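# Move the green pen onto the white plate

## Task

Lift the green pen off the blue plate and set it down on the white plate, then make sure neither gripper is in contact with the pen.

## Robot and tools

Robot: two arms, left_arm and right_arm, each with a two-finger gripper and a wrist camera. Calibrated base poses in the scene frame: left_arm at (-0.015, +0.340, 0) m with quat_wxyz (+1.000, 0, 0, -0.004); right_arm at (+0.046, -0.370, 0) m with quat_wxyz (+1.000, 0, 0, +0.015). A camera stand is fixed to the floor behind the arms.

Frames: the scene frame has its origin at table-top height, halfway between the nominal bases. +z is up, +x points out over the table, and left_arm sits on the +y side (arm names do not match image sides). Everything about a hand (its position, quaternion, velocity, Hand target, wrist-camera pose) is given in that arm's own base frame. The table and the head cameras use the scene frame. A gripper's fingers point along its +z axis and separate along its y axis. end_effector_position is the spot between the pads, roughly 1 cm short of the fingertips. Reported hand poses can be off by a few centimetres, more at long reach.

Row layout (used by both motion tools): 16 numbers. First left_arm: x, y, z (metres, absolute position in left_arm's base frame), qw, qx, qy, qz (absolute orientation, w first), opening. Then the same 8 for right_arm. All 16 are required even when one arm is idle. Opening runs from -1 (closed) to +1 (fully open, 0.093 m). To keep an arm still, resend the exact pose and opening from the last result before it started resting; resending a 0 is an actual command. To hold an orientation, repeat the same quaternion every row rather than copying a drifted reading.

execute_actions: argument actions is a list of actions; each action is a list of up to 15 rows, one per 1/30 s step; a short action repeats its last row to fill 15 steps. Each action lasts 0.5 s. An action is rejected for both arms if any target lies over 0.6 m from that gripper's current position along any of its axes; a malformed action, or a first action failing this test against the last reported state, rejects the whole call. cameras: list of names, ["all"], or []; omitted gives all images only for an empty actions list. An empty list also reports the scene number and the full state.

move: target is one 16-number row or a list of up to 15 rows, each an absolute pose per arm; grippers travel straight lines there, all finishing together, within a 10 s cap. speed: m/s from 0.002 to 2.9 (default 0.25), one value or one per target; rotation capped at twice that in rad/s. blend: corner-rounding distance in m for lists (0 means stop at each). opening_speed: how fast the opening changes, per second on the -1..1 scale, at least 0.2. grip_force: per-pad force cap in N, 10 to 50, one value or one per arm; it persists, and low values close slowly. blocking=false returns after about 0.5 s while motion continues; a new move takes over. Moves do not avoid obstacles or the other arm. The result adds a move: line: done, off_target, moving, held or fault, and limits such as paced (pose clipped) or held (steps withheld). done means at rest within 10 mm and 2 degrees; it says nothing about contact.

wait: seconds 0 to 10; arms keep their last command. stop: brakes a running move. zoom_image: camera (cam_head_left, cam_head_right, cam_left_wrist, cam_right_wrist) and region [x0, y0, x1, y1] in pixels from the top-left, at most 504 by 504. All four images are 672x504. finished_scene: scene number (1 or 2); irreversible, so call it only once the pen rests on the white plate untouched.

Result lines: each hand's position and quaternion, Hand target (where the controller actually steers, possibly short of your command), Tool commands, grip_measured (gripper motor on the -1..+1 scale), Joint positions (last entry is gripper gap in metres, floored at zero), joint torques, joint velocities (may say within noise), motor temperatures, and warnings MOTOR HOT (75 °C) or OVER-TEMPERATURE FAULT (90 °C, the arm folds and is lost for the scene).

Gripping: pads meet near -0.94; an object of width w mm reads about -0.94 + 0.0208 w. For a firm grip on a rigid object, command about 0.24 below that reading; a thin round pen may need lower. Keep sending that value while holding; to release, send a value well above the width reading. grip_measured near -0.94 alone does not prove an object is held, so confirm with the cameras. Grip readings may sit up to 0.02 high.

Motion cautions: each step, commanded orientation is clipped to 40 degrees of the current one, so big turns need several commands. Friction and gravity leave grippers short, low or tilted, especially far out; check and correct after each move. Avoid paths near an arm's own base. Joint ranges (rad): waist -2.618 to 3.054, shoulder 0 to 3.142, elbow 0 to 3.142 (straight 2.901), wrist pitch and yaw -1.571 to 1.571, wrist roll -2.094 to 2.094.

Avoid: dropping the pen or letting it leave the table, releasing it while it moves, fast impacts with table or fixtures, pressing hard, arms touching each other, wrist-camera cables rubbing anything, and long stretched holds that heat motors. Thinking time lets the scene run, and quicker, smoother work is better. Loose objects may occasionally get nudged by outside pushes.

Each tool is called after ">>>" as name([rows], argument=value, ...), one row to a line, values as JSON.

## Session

>>> execute_actions(actions=[])

Scene clock: 0.00 s.
left_arm: end_effector_position=(+0.3444, -0.1940, +0.1429) grip_measured=+1.000 end_effector_quat_wxyz=(+0.410, +0.246, +0.846, -0.237) | right_arm: end_effector_position=(+0.3587, +0.1550, +0.1245) grip_measured=+1.000 end_effector_quat_wxyz=(+0.350, -0.104, +0.882, +0.298)
Joint positions: left_arm=[-0.358 1.38 0.763 -0.016 0.371 0.019 0.093] | right_arm=[0.202 1.439 0.77 -0.046 -0.495 0.195 0.093]
Joint velocities: within noise
Joint torques (N m): no reading
Motor temperatures (°C): left_arm=[26 27 28 29 26 28 26] | right_arm=[27 28 25 26 26 27 27]
Heat: left arm: 29 °C; right arm: 28 °C.
Hand target: left_arm +0.3457, -0.1944, +0.1474; +0.414, +0.246, +0.844, -0.237 | right_arm +0.3605, +0.1553, +0.1296; +0.356, -0.106, +0.879, +0.298
Tool commands: left_gripper/opening=+1.0 right_gripper/opening=+1.0

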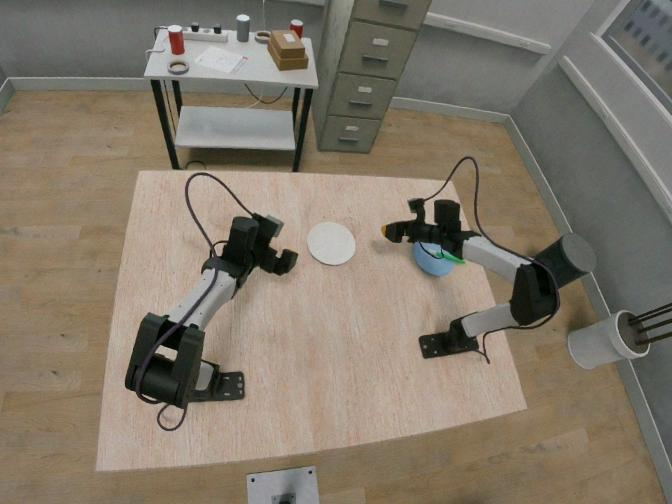

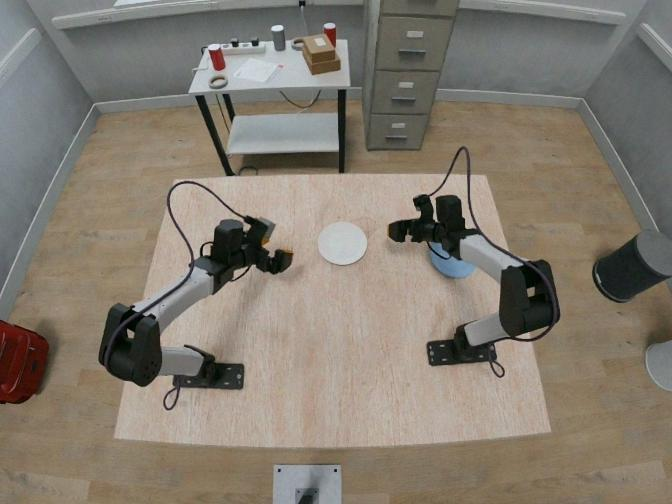

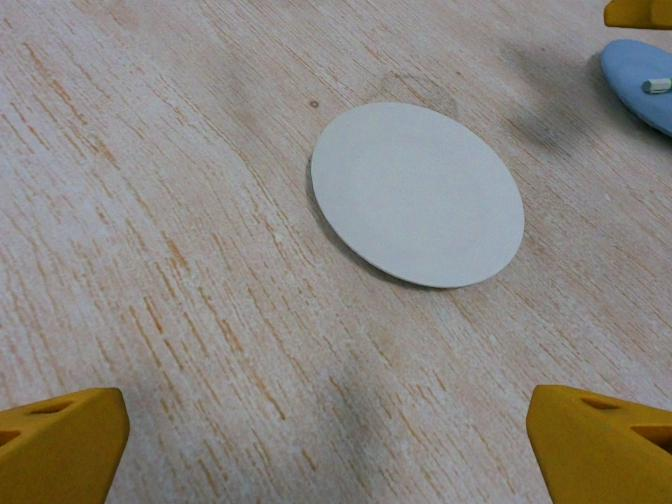

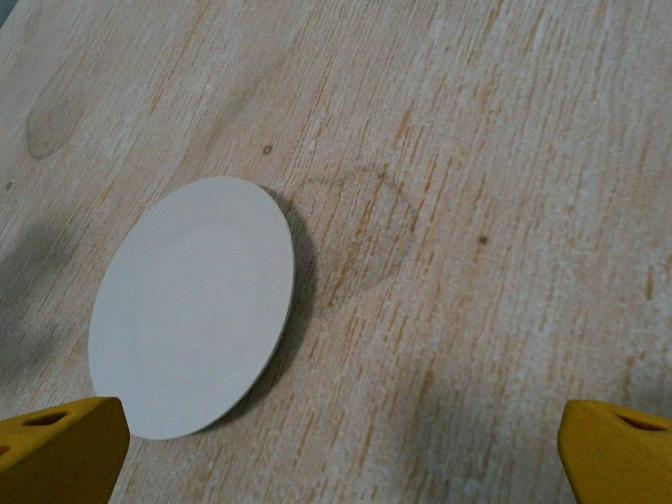

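>>> move(target=[0.34,0.0,0.15,0.538,0,0.84,0,1,0.27,-0.02,0.17,0,-0.485,0.875,0,1], speed=0.4, cameras=["cam_head_left","cam_head_right","cam_right_wrist"])

Scene clock: 10.27 s.
left_arm: end_effector_position=(+0.3384, -0.0080, +0.1469) grip_measured=+1.000 end_effector_quat_wxyz=(+0.520, +0.014, +0.854, -0.015) | right_arm: end_effector_position=(+0.2664, -0.0159, +0.1660) grip_measured=+1.000 end_effector_quat_wxyz=(+0.004, -0.483, +0.876, +0.005)
Joint positions: left_arm=[-0.006 1.032 0.461 0.096 0.035 0.005 0.093] | right_arm=[-0.067 1.556 1.439 -1.452 -0.012 -1.075 0.093]
Joint torques (N m): left_arm=[0.66 -3.03 5.81 3.19 -0.22 -0.07] | right_arm=[-0.17 -4.86 8.16 0.09 0.01 -0.04]
Heat: left arm: 33 °C; right arm: 29 °C.
Hand target: left_arm +0.3392, -0.0021, +0.1500; +0.538, +0.002, +0.843, -0.007 | right_arm +0.2689, -0.0199, +0.1714; +0.001, -0.486, +0.874, -0.002
Off the commanded pose: left_arm 0.009 m, 3 deg | right_arm 0.007 m, 1 deg.
move: off_target (left_arm)
Images, in order (width x height): cam_head_left 672x504, cam_head_right 672x504, cam_right_wrist 672x504.

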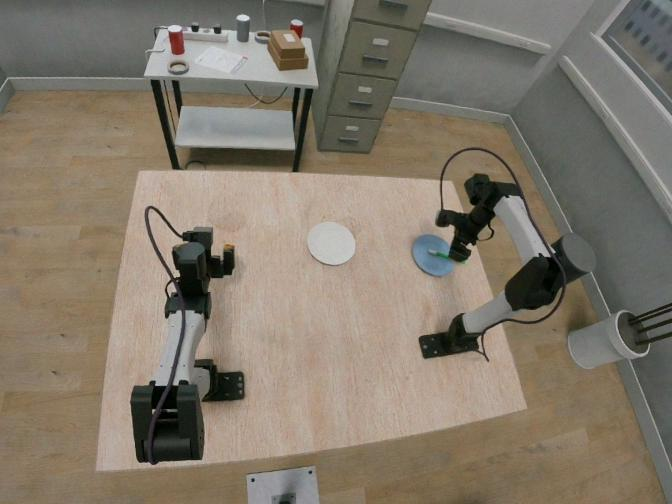

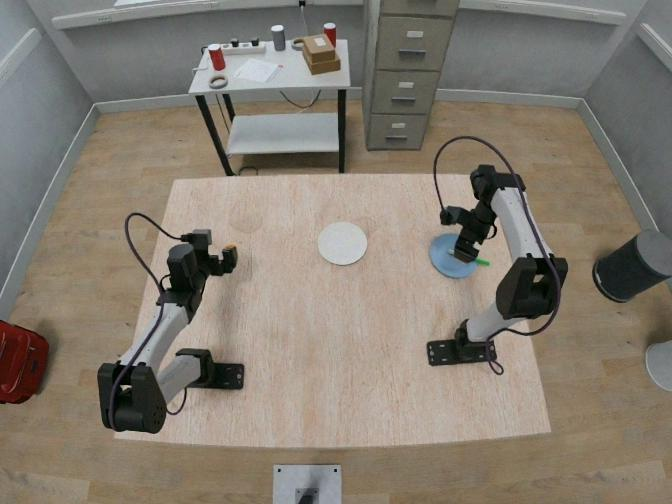

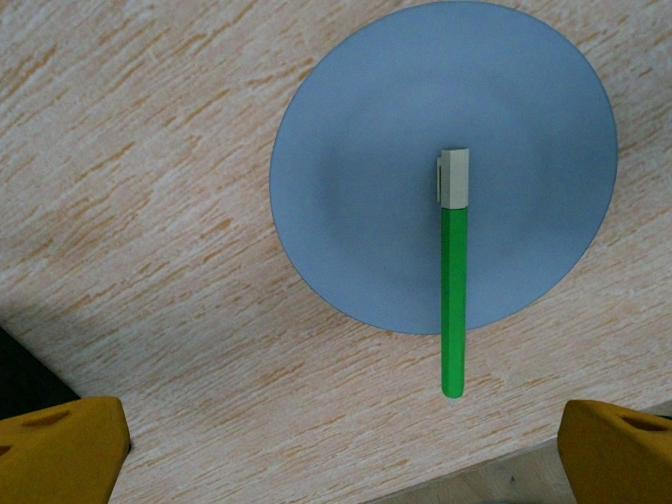

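>>> move(target=[0.34,0.0,0.15,0.538,0,0.84,0,1,0.29,-0.078,0.06,0,-0.485,0.875,0,1], speed=0.3, cameras=["cam_right_wrist"])

Scene clock: 21.87 s.
left_arm: end_effector_position=(+0.3387, -0.0057, +0.1472) grip_measured=+1.000 end_effector_quat_wxyz=(+0.521, +0.010, +0.853, -0.009) | right_arm: end_effector_position=(+0.2907, -0.0762, +0.0667) grip_measured=+1.000 end_effector_quat_wxyz=(+0.003, -0.480, +0.877, +0.003)
Joint positions: left_arm=[-0.006 1.032 0.461 0.097 0.021 0.005 0.093] | right_arm=[-0.261 1.711 1.207 -1.066 -0.008 -1.262 0.093]
Joint torques (N m): left_arm=[0.55 -2.8 5.98 3.19 -0.22 -0.03] | right_arm=[0.06 -6.63 3.75 0.57 -0.09 -0.05]
Motor temperatures (°C): left_arm=[26 28 29 39 26 28 26] | right_arm=[27 30 27 27 26 27 27]
Heat: left arm: 39 °C; right arm: 30 °C.
Hand target: left_arm +0.3398, -0.0002, +0.1502; +0.539, +0.000, +0.843, -0.001 | right_arm +0.2895, -0.0776, +0.0602; -0.001, -0.485, +0.875, +0.001
Off the commanded pose: left_arm 0.006 m, 3 deg | right_arm 0.007 m, 1 deg.
move: off_target (left_arm)
Images, in order (width x height): cam_right_wrist 672x504.

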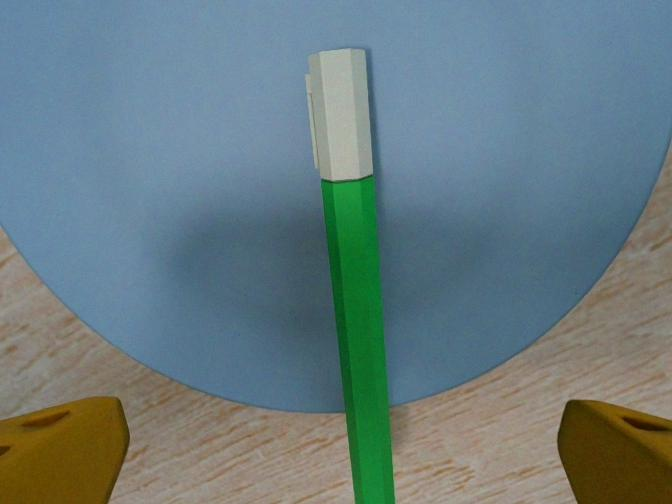

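>>> move(target=[0.34,0.0,0.15,0.538,0,0.84,0,1,0.298,-0.073,0.02,0,-0.522,0.853,0,1], speed=0.12, cameras=["cam_right_wrist"])

Scene clock: 29.17 s.
left_arm: end_effector_position=(+0.3387, -0.0054, +0.1472) grip_measured=+1.000 end_effector_quat_wxyz=(+0.521, +0.010, +0.853, -0.009) | right_arm: end_effector_position=(+0.2999, -0.0739, +0.0301) grip_measured=+1.000 end_effector_quat_wxyz=(+0.006, -0.515, +0.857, -0.001)
Joint positions: left_arm=[-0.006 1.032 0.461 0.097 0.02 0.005 0.093] | right_arm=[-0.245 1.779 1.134 -0.916 -0.006 -1.328 0.093]
Joint torques (N m): left_arm=[0.55 -2.8 5.97 3.19 -0.22 -0.03] | right_arm=[0.58 -6.02 3.29 0.66 -0.1 -0.03]
Heat: left arm: 41 °C; right arm: 30 °C.
Hand target: left_arm +0.3398, +0.0000, +0.1501; +0.538, +0.000, +0.843, +0.000 | right_arm +0.2977, -0.0729, +0.0202; +0.000, -0.522, +0.853, +0.000
Off the commanded pose: left_arm 0.006 m, 3 deg | right_arm 0.010 m, 1 deg.
move: off_target (left_arm)
Images, in order (width x height): cam_right_wrist 672x504.

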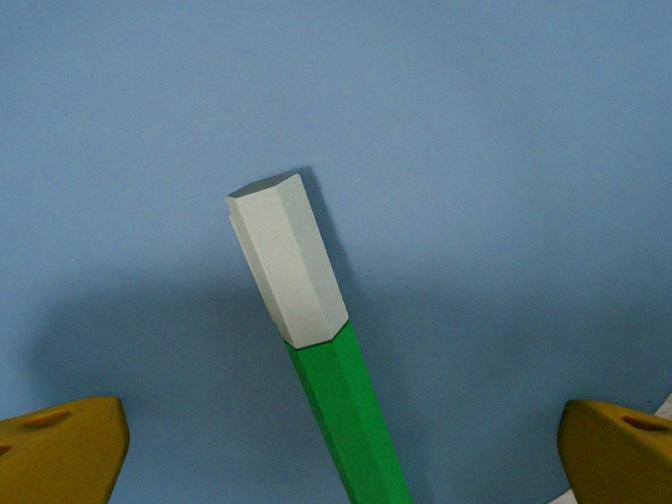

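>>> move(target=[0.34,0.0,0.15,0.538,0,0.84,0,1,0.301,-0.089,0.06,0,-0.649,0.760,0,1], speed=0.2, cameras=["cam_right_wrist"])

Scene clock: 37.50 s.
left_arm: end_effector_position=(+0.3387, -0.0054, +0.1472) grip_measured=+1.000 end_effector_quat_wxyz=(+0.521, +0.010, +0.853, -0.009) | right_arm: end_effector_position=(+0.2959, -0.0845, +0.0488) grip_measured=+1.000 end_effector_quat_wxyz=(-0.004, -0.646, +0.763, +0.012)
Joint positions: left_arm=[-0.006 1.032 0.461 0.097 0.02 0.005 0.093] | right_arm=[-0.281 1.779 1.213 -1.029 -0.006 -1.687 0.093]
Joint torques (N m): left_arm=[0.55 -2.8 5.97 3.19 -0.21 -0.03] | right_arm=[-0.23 -8.94 7.72 -0.03 -0.1 -0.07]
Heat: left arm: 43 °C; right arm: 31 °C.
Hand target: left_arm +0.3398, +0.0000, +0.1501; +0.538, +0.000, +0.843, +0.000 | right_arm +0.3011, -0.0889, +0.0599; +0.000, -0.649, +0.761, -0.001
Off the commanded pose: left_arm 0.006 m, 3 deg | right_arm 0.013 m, 1 deg.
move: off_target (left_arm, right_arm)
Images, in order (width x height): cam_right_wrist 672x504.

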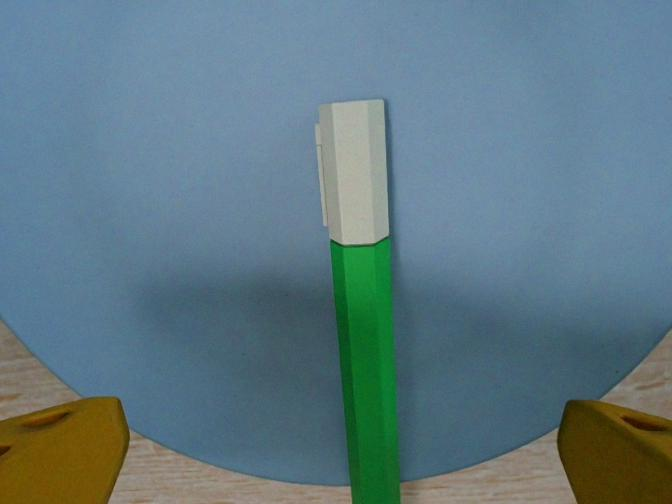

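>>> move(target=[0.34,0.0,0.15,0.538,0,0.84,0,1,0.301,-0.087,0.017,0,-0.659,0.752,0,1], speed=0.12, cameras=["cam_right_wrist"])

Scene clock: 42.03 s.
left_arm: end_effector_position=(+0.3387, -0.0054, +0.1472) grip_measured=+1.000 end_effector_quat_wxyz=(+0.521, +0.010, +0.853, -0.009) | right_arm: end_effector_position=(+0.2992, -0.0860, +0.0287) grip_measured=+1.000 end_effector_quat_wxyz=(+0.000, -0.654, +0.756, +0.003)
Joint positions: left_arm=[-0.006 1.032 0.461 0.097 0.02 0.005 0.093] | right_arm=[-0.281 1.803 1.158 -0.931 -0.003 -1.708 0.093]
Joint torques (N m): left_arm=[0.55 -2.78 5.98 3.19 -0.21 -0.03] | right_arm=[0.18 -5.91 3.11 0.83 -0.11 -0.03]
Motor temperatures (°C): left_arm=[26 28 29 44 26 28 26] | right_arm=[27 31 28 27 26 27 27]
Heat: left arm: 44 °C; right arm: 31 °C.
Hand target: left_arm +0.3398, +0.0000, +0.1501; +0.538, +0.000, +0.843, +0.000 | right_arm +0.3004, -0.0870, +0.0175; -0.001, -0.659, +0.752, +0.000
Off the commanded pose: left_arm 0.006 m, 3 deg | right_arm 0.012 m, 1 deg.
move: off_target (left_arm, right_arm)
Images, in order (width x height): cam_right_wrist 672x504.

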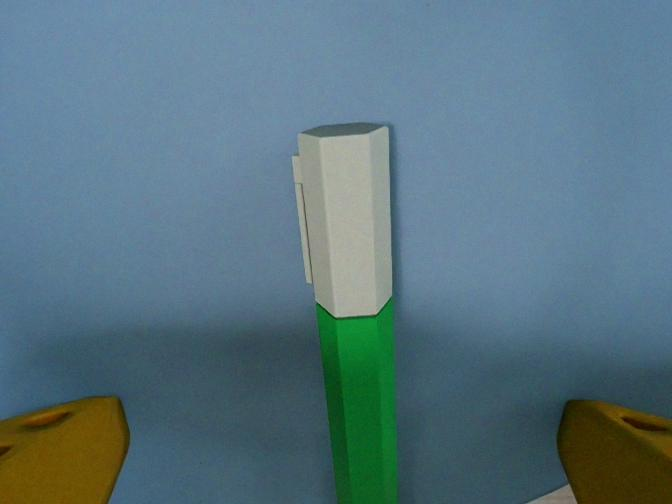

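>>> move(target=[0.34,0.0,0.15,0.538,0,0.84,0,-1,0.301,-0.087,0.017,0,-0.659,0.752,0,-1], opening_speed=1.5)

>>> move([
  [0.34,0.0,0.15,0.538,0,0.84,0,-1,0.301,-0.087,0.09,0,-0.659,0.752,0,-1],
  [0.34,0.0,0.15,0.538,0,0.84,0,-1,0.357,0.34,0.09,0,-0.659,0.752,0,-1],
], blend=0.03, cameras=["cam_head_left","cam_head_right","cam_right_wrist"])

Scene clock: 50.93 s.
left_arm: end_effector_position=(+0.3387, -0.0054, +0.1472) grip_measured=-0.980 end_effector_quat_wxyz=(+0.521, +0.010, +0.853, -0.009) | right_arm: end_effector_position=(+0.3100, -0.0888, +0.0262) grip_measured=-0.927 end_effector_quat_wxyz=(+0.012, -0.655, +0.755, -0.014)
Joint positions: left_arm=[-0.006 1.032 0.461 0.097 0.02 0.005 0] | right_arm=[-0.281 1.81 1.155 -0.879 -0.005 -1.71 0.001]
Joint torques (N m): left_arm=[0.55 -2.78 5.97 3.18 -0.21 -0.03] | right_arm=[0.21 -6.6 3.41 0.34 -0.13 -0.03]
Heat: left arm: 46 °C; right arm: 32 °C.
Hand target: left_arm +0.3398, +0.0000, +0.1501; +0.538, +0.000, +0.843, +0.000 | right_arm +0.3012, -0.0868, +0.0173; +0.001, -0.659, +0.752, +0.000
Off the commanded pose: left_arm 0.006 m, 3 deg | right_arm 0.013 m, 2 deg.
move: off_target (left_arm, right_arm)

Scene clock: 54.07 s.
left_arm: end_effector_position=(+0.3387, -0.0054, +0.1472) grip_measured=-0.980 end_effector_quat_wxyz=(+0.521, +0.010, +0.853, -0.009) | right_arm: end_effector_position=(+0.3548, +0.3415, +0.0894) grip_measured=-0.927 end_effector_quat_wxyz=(+0.024, -0.667, +0.745, +0.002)
Joint positions: left_arm=[-0.006 1.032 0.461 0.097 0.02 0.005 0] | right_arm=[0.765 2.545 2.585 -1.563 -0.003 -0.696 0.001]
Joint torques (N m): left_arm=[0.55 -2.78 5.98 3.18 -0.21 -0.03] | right_arm=[-0.24 -12.3 8.05 0.23 -0.01 0.19]
Heat: left arm: 46 °C; right arm: 32 °C.
Hand target: left_arm +0.3398, +0.0000, +0.1501; +0.538, +0.000, +0.843, +0.000 | right_arm +0.3579, +0.3385, +0.0897; +0.022, -0.661, +0.750, -0.003
Off the commanded pose: left_arm 0.006 m, 3 deg | right_arm 0.003 m, 3 deg.
joint sent to its limit (right arm) — joint 4 (wrist pitch), lower limit. The joint targets are off in orientation, not in position.
move: off_target (left_arm, right_arm)
Images, in order (width x height): cam_head_left 672x504, cam_head_right 672x504, cam_right_wrist 672x504.

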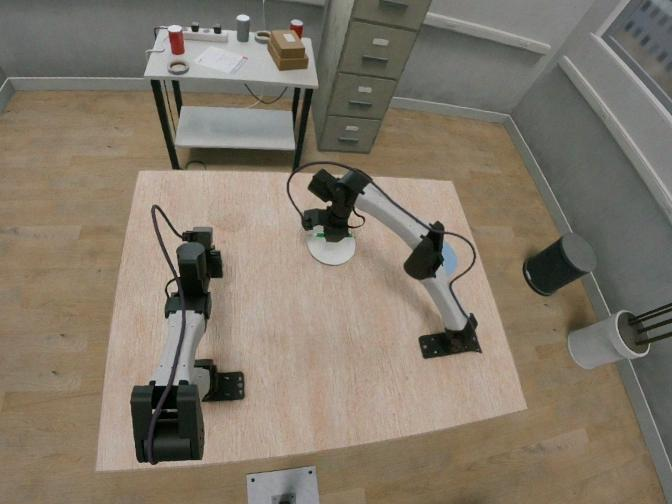

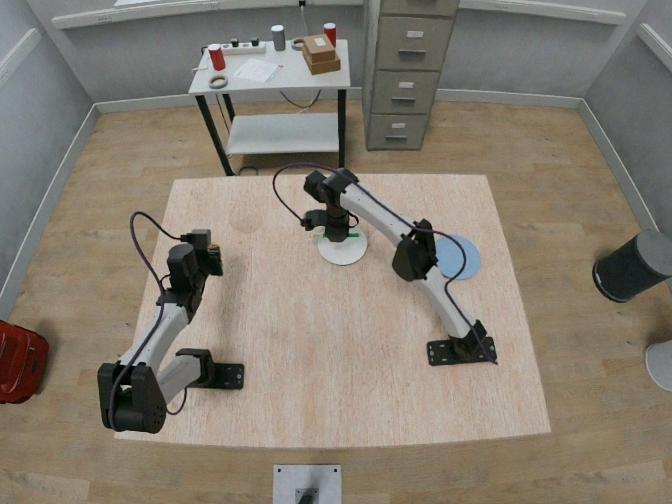

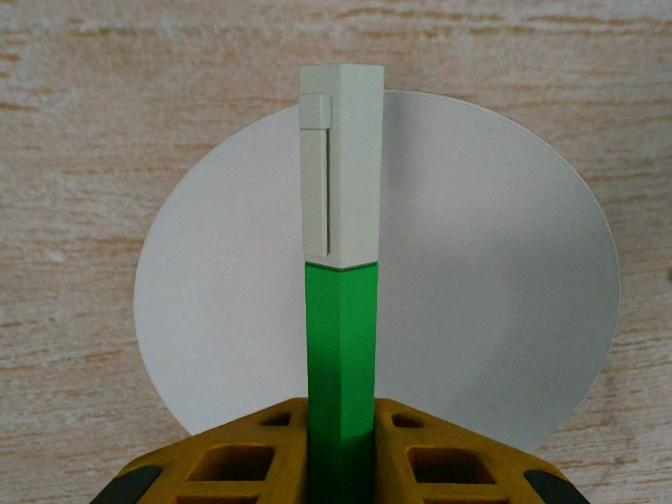

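>>> move([
  [0.34,0.0,0.15,0.538,0,0.84,0,-1,0.369,0.344,0.05,0,-0.659,0.752,0,-1],
  [0.34,0.0,0.15,0.538,0,0.84,0,-1,0.369,0.344,0.02,0,-0.659,0.752,0,-1],
], speed=[0.2,0.07], blend=0.01, cameras=["cam_head_right","cam_right_wrist"])

Scene clock: 61.07 s.
left_arm: end_effector_position=(+0.3387, -0.0054, +0.1472) grip_measured=-0.980 end_effector_quat_wxyz=(+0.521, +0.010, +0.853, -0.009) | right_arm: end_effector_position=(+0.3638, +0.3464, +0.0315) grip_measured=-0.927 end_effector_quat_wxyz=(-0.001, -0.665, +0.747, +0.008)
Joint positions: left_arm=[-0.006 1.032 0.461 0.097 0.02 0.005 0] | right_arm=[0.756 2.654 2.56 -1.479 -0.015 -0.699 0.001]
Joint torques (N m): left_arm=[0.55 -2.8 5.98 3.18 -0.21 -0.03] | right_arm=[-0.21 -13.93 2.65 0.81 -0.09 0.18]
Heat: left arm: 48 °C; right arm: 35 °C.
Hand target: left_arm +0.3398, +0.0000, +0.1501; +0.538, +0.000, +0.843, +0.000 | right_arm +0.3671, +0.3451, +0.0201; -0.002, -0.661, +0.751, +0.006
Off the commanded pose: left_arm 0.006 m, 3 deg | right_arm 0.013 m, 1 deg.
move: off_target (left_arm, right_arm)
Images, in order (width x height): cam_head_right 672x504, cam_right_wrist 672x504.

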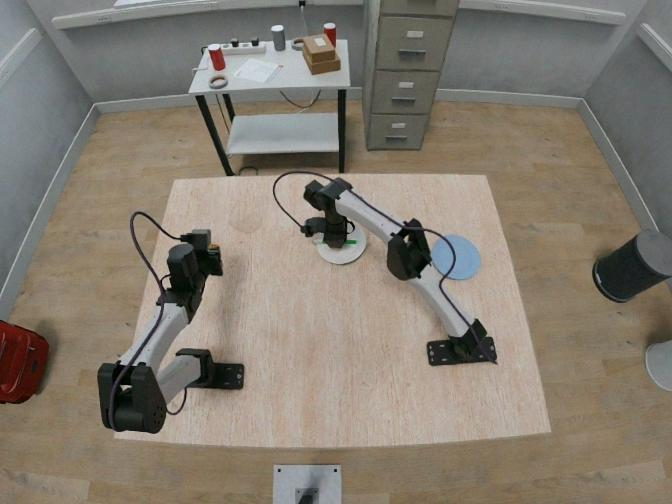

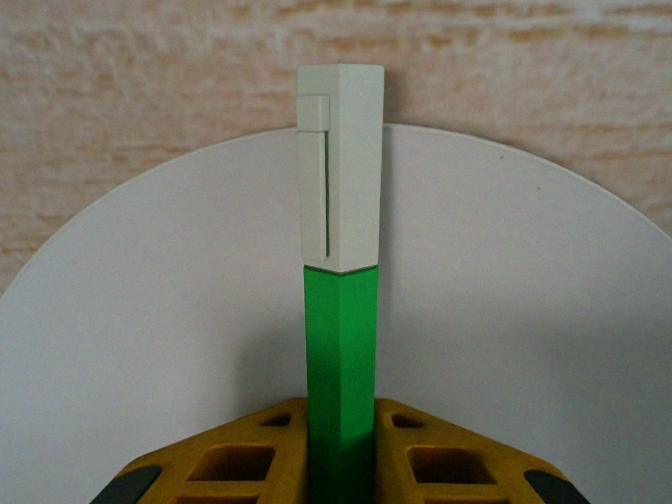

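>>> move([
  [0.34,0.0,0.15,0.538,0,0.84,0,-1,0.367,0.33,0.05,0,-0.659,0.752,0,-1],
  [0.34,0.0,0.15,0.538,0,0.84,0,-1,0.365,0.314,0.045,0,-0.659,0.752,0,-1],
  [0.34,0.0,0.15,0.538,0,0.84,0,-1,0.365,0.314,0.018,0,-0.659,0.752,0,-1],
], speed=[0.15,0.15,0.07], blend=0.01, cameras=["cam_right_wrist"])

Scene clock: 68.13 s.
left_arm: end_effector_position=(+0.3387, -0.0054, +0.1472) grip_measured=-0.980 end_effector_quat_wxyz=(+0.521, +0.010, +0.853, -0.009) | right_arm: end_effector_position=(+0.3577, +0.3143, +0.0276) grip_measured=-0.927 end_effector_quat_wxyz=(-0.012, -0.657, +0.754, +0.010)
Joint positions: left_arm=[-0.006 1.032 0.461 0.097 0.02 0.005 0] | right_arm=[0.714 2.488 2.231 -1.337 -0.02 -0.72 0.001]
Joint torques (N m): left_arm=[0.55 -2.78 5.98 3.18 -0.21 -0.03] | right_arm=[-0.08 -13.57 2.78 0.95 0.07 0.02]
Motor temperatures (°C): left_arm=[26 28 30 49 26 28 26] | right_arm=[27 37 29 27 26 27 27]
Heat: left arm: 49 °C; right arm: 37 °C.
Hand target: left_arm +0.3398, +0.0000, +0.1501; +0.538, +0.000, +0.843, +0.000 | right_arm +0.3649, +0.3138, +0.0184; -0.001, -0.659, +0.753, +0.000
Off the commanded pose: left_arm 0.006 m, 3 deg | right_arm 0.012 m, 2 deg.
move: off_target (left_arm, right_arm); blend cut to 0.0084 m at target 1, 0.0084 m at target 2
Images, in order (width x height): cam_right_wrist 672x504.

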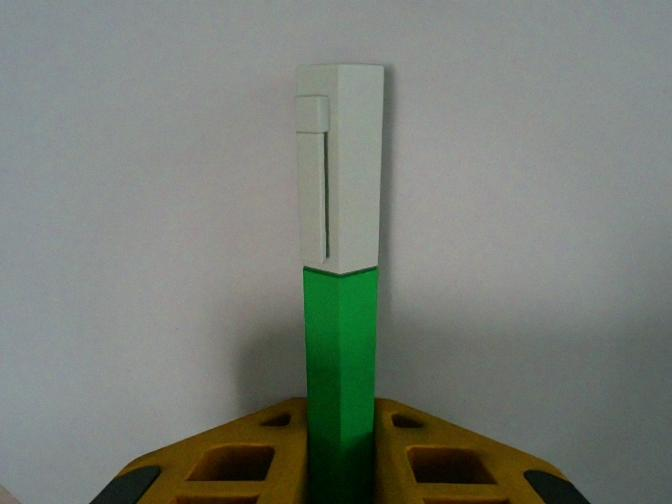

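>>> move([
  [0.34,0.0,0.15,0.538,0,0.84,0,-1,0.363,0.314,0.019,0,-0.659,0.752,0,-0.2],
  [0.34,0.0,0.15,0.538,0,0.84,0,-1,0.360,0.314,0.12,0,-0.659,0.752,0,-0.2],
], opening_speed=0.6, speed=0.15, cameras=["cam_right_wrist","cam_head_right"])

Scene clock: 76.40 s.
left_arm: end_effector_position=(+0.3387, -0.0054, +0.1472) grip_measured=-0.980 end_effector_quat_wxyz=(+0.521, +0.010, +0.853, -0.009) | right_arm: end_effector_position=(+0.3611, +0.3139, +0.1007) grip_measured=-0.202 end_effector_quat_wxyz=(+0.016, -0.654, +0.756, +0.001)
Joint positions: left_arm=[-0.006 1.032 0.461 0.097 0.02 0.005 0] | right_arm=[0.715 2.475 2.5 -1.564 -0.001 -0.711 0.035]
Joint torques (N m): left_arm=[0.55 -2.78 5.98 3.19 -0.21 -0.03] | right_arm=[0.39 -16.34 6.99 0.19 0.01 0.08]
Heat: left arm: 50 °C; right arm: 40 °C.
Hand target: left_arm +0.3398, +0.0000, +0.1501; +0.538, +0.000, +0.843, +0.000 | right_arm +0.3609, +0.3121, +0.1191; +0.031, -0.655, +0.755, -0.006
Off the commanded pose: left_arm 0.006 m, 3 deg | right_arm 0.019 m, 2 deg.
joint sent to its limit (right arm) — joint 4 (wrist pitch), lower limit. The joint targets are off in orientation, not in position.
move: off_target (left_arm, right_arm)
Images, in order (width x height): cam_head_right 672x504, cam_right_wrist 672x504.

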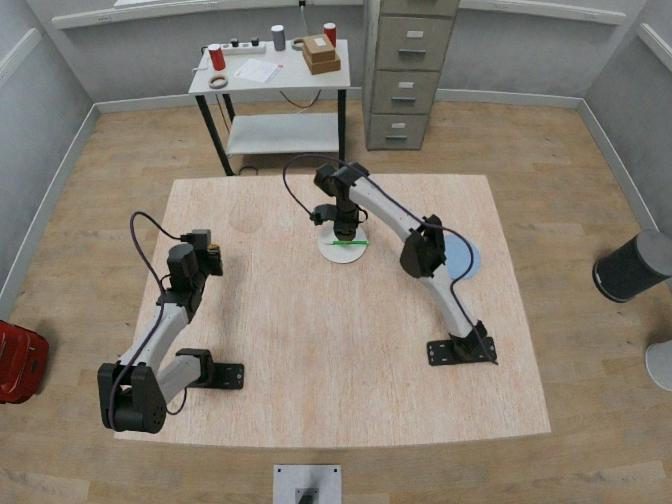

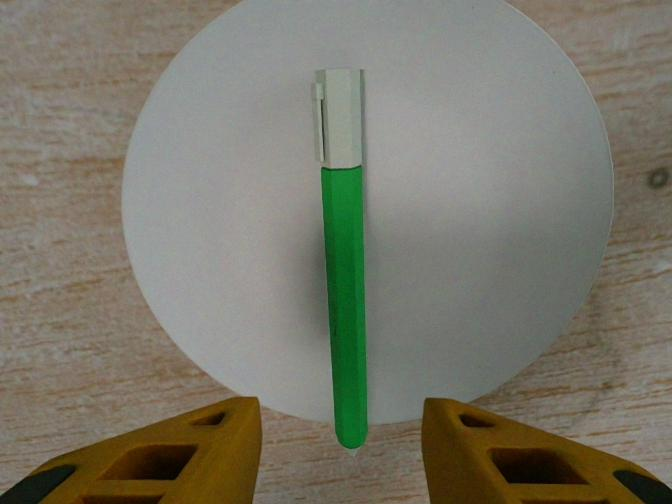

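>>> finished_scene(scene=2)

The scene is finished: the task was done.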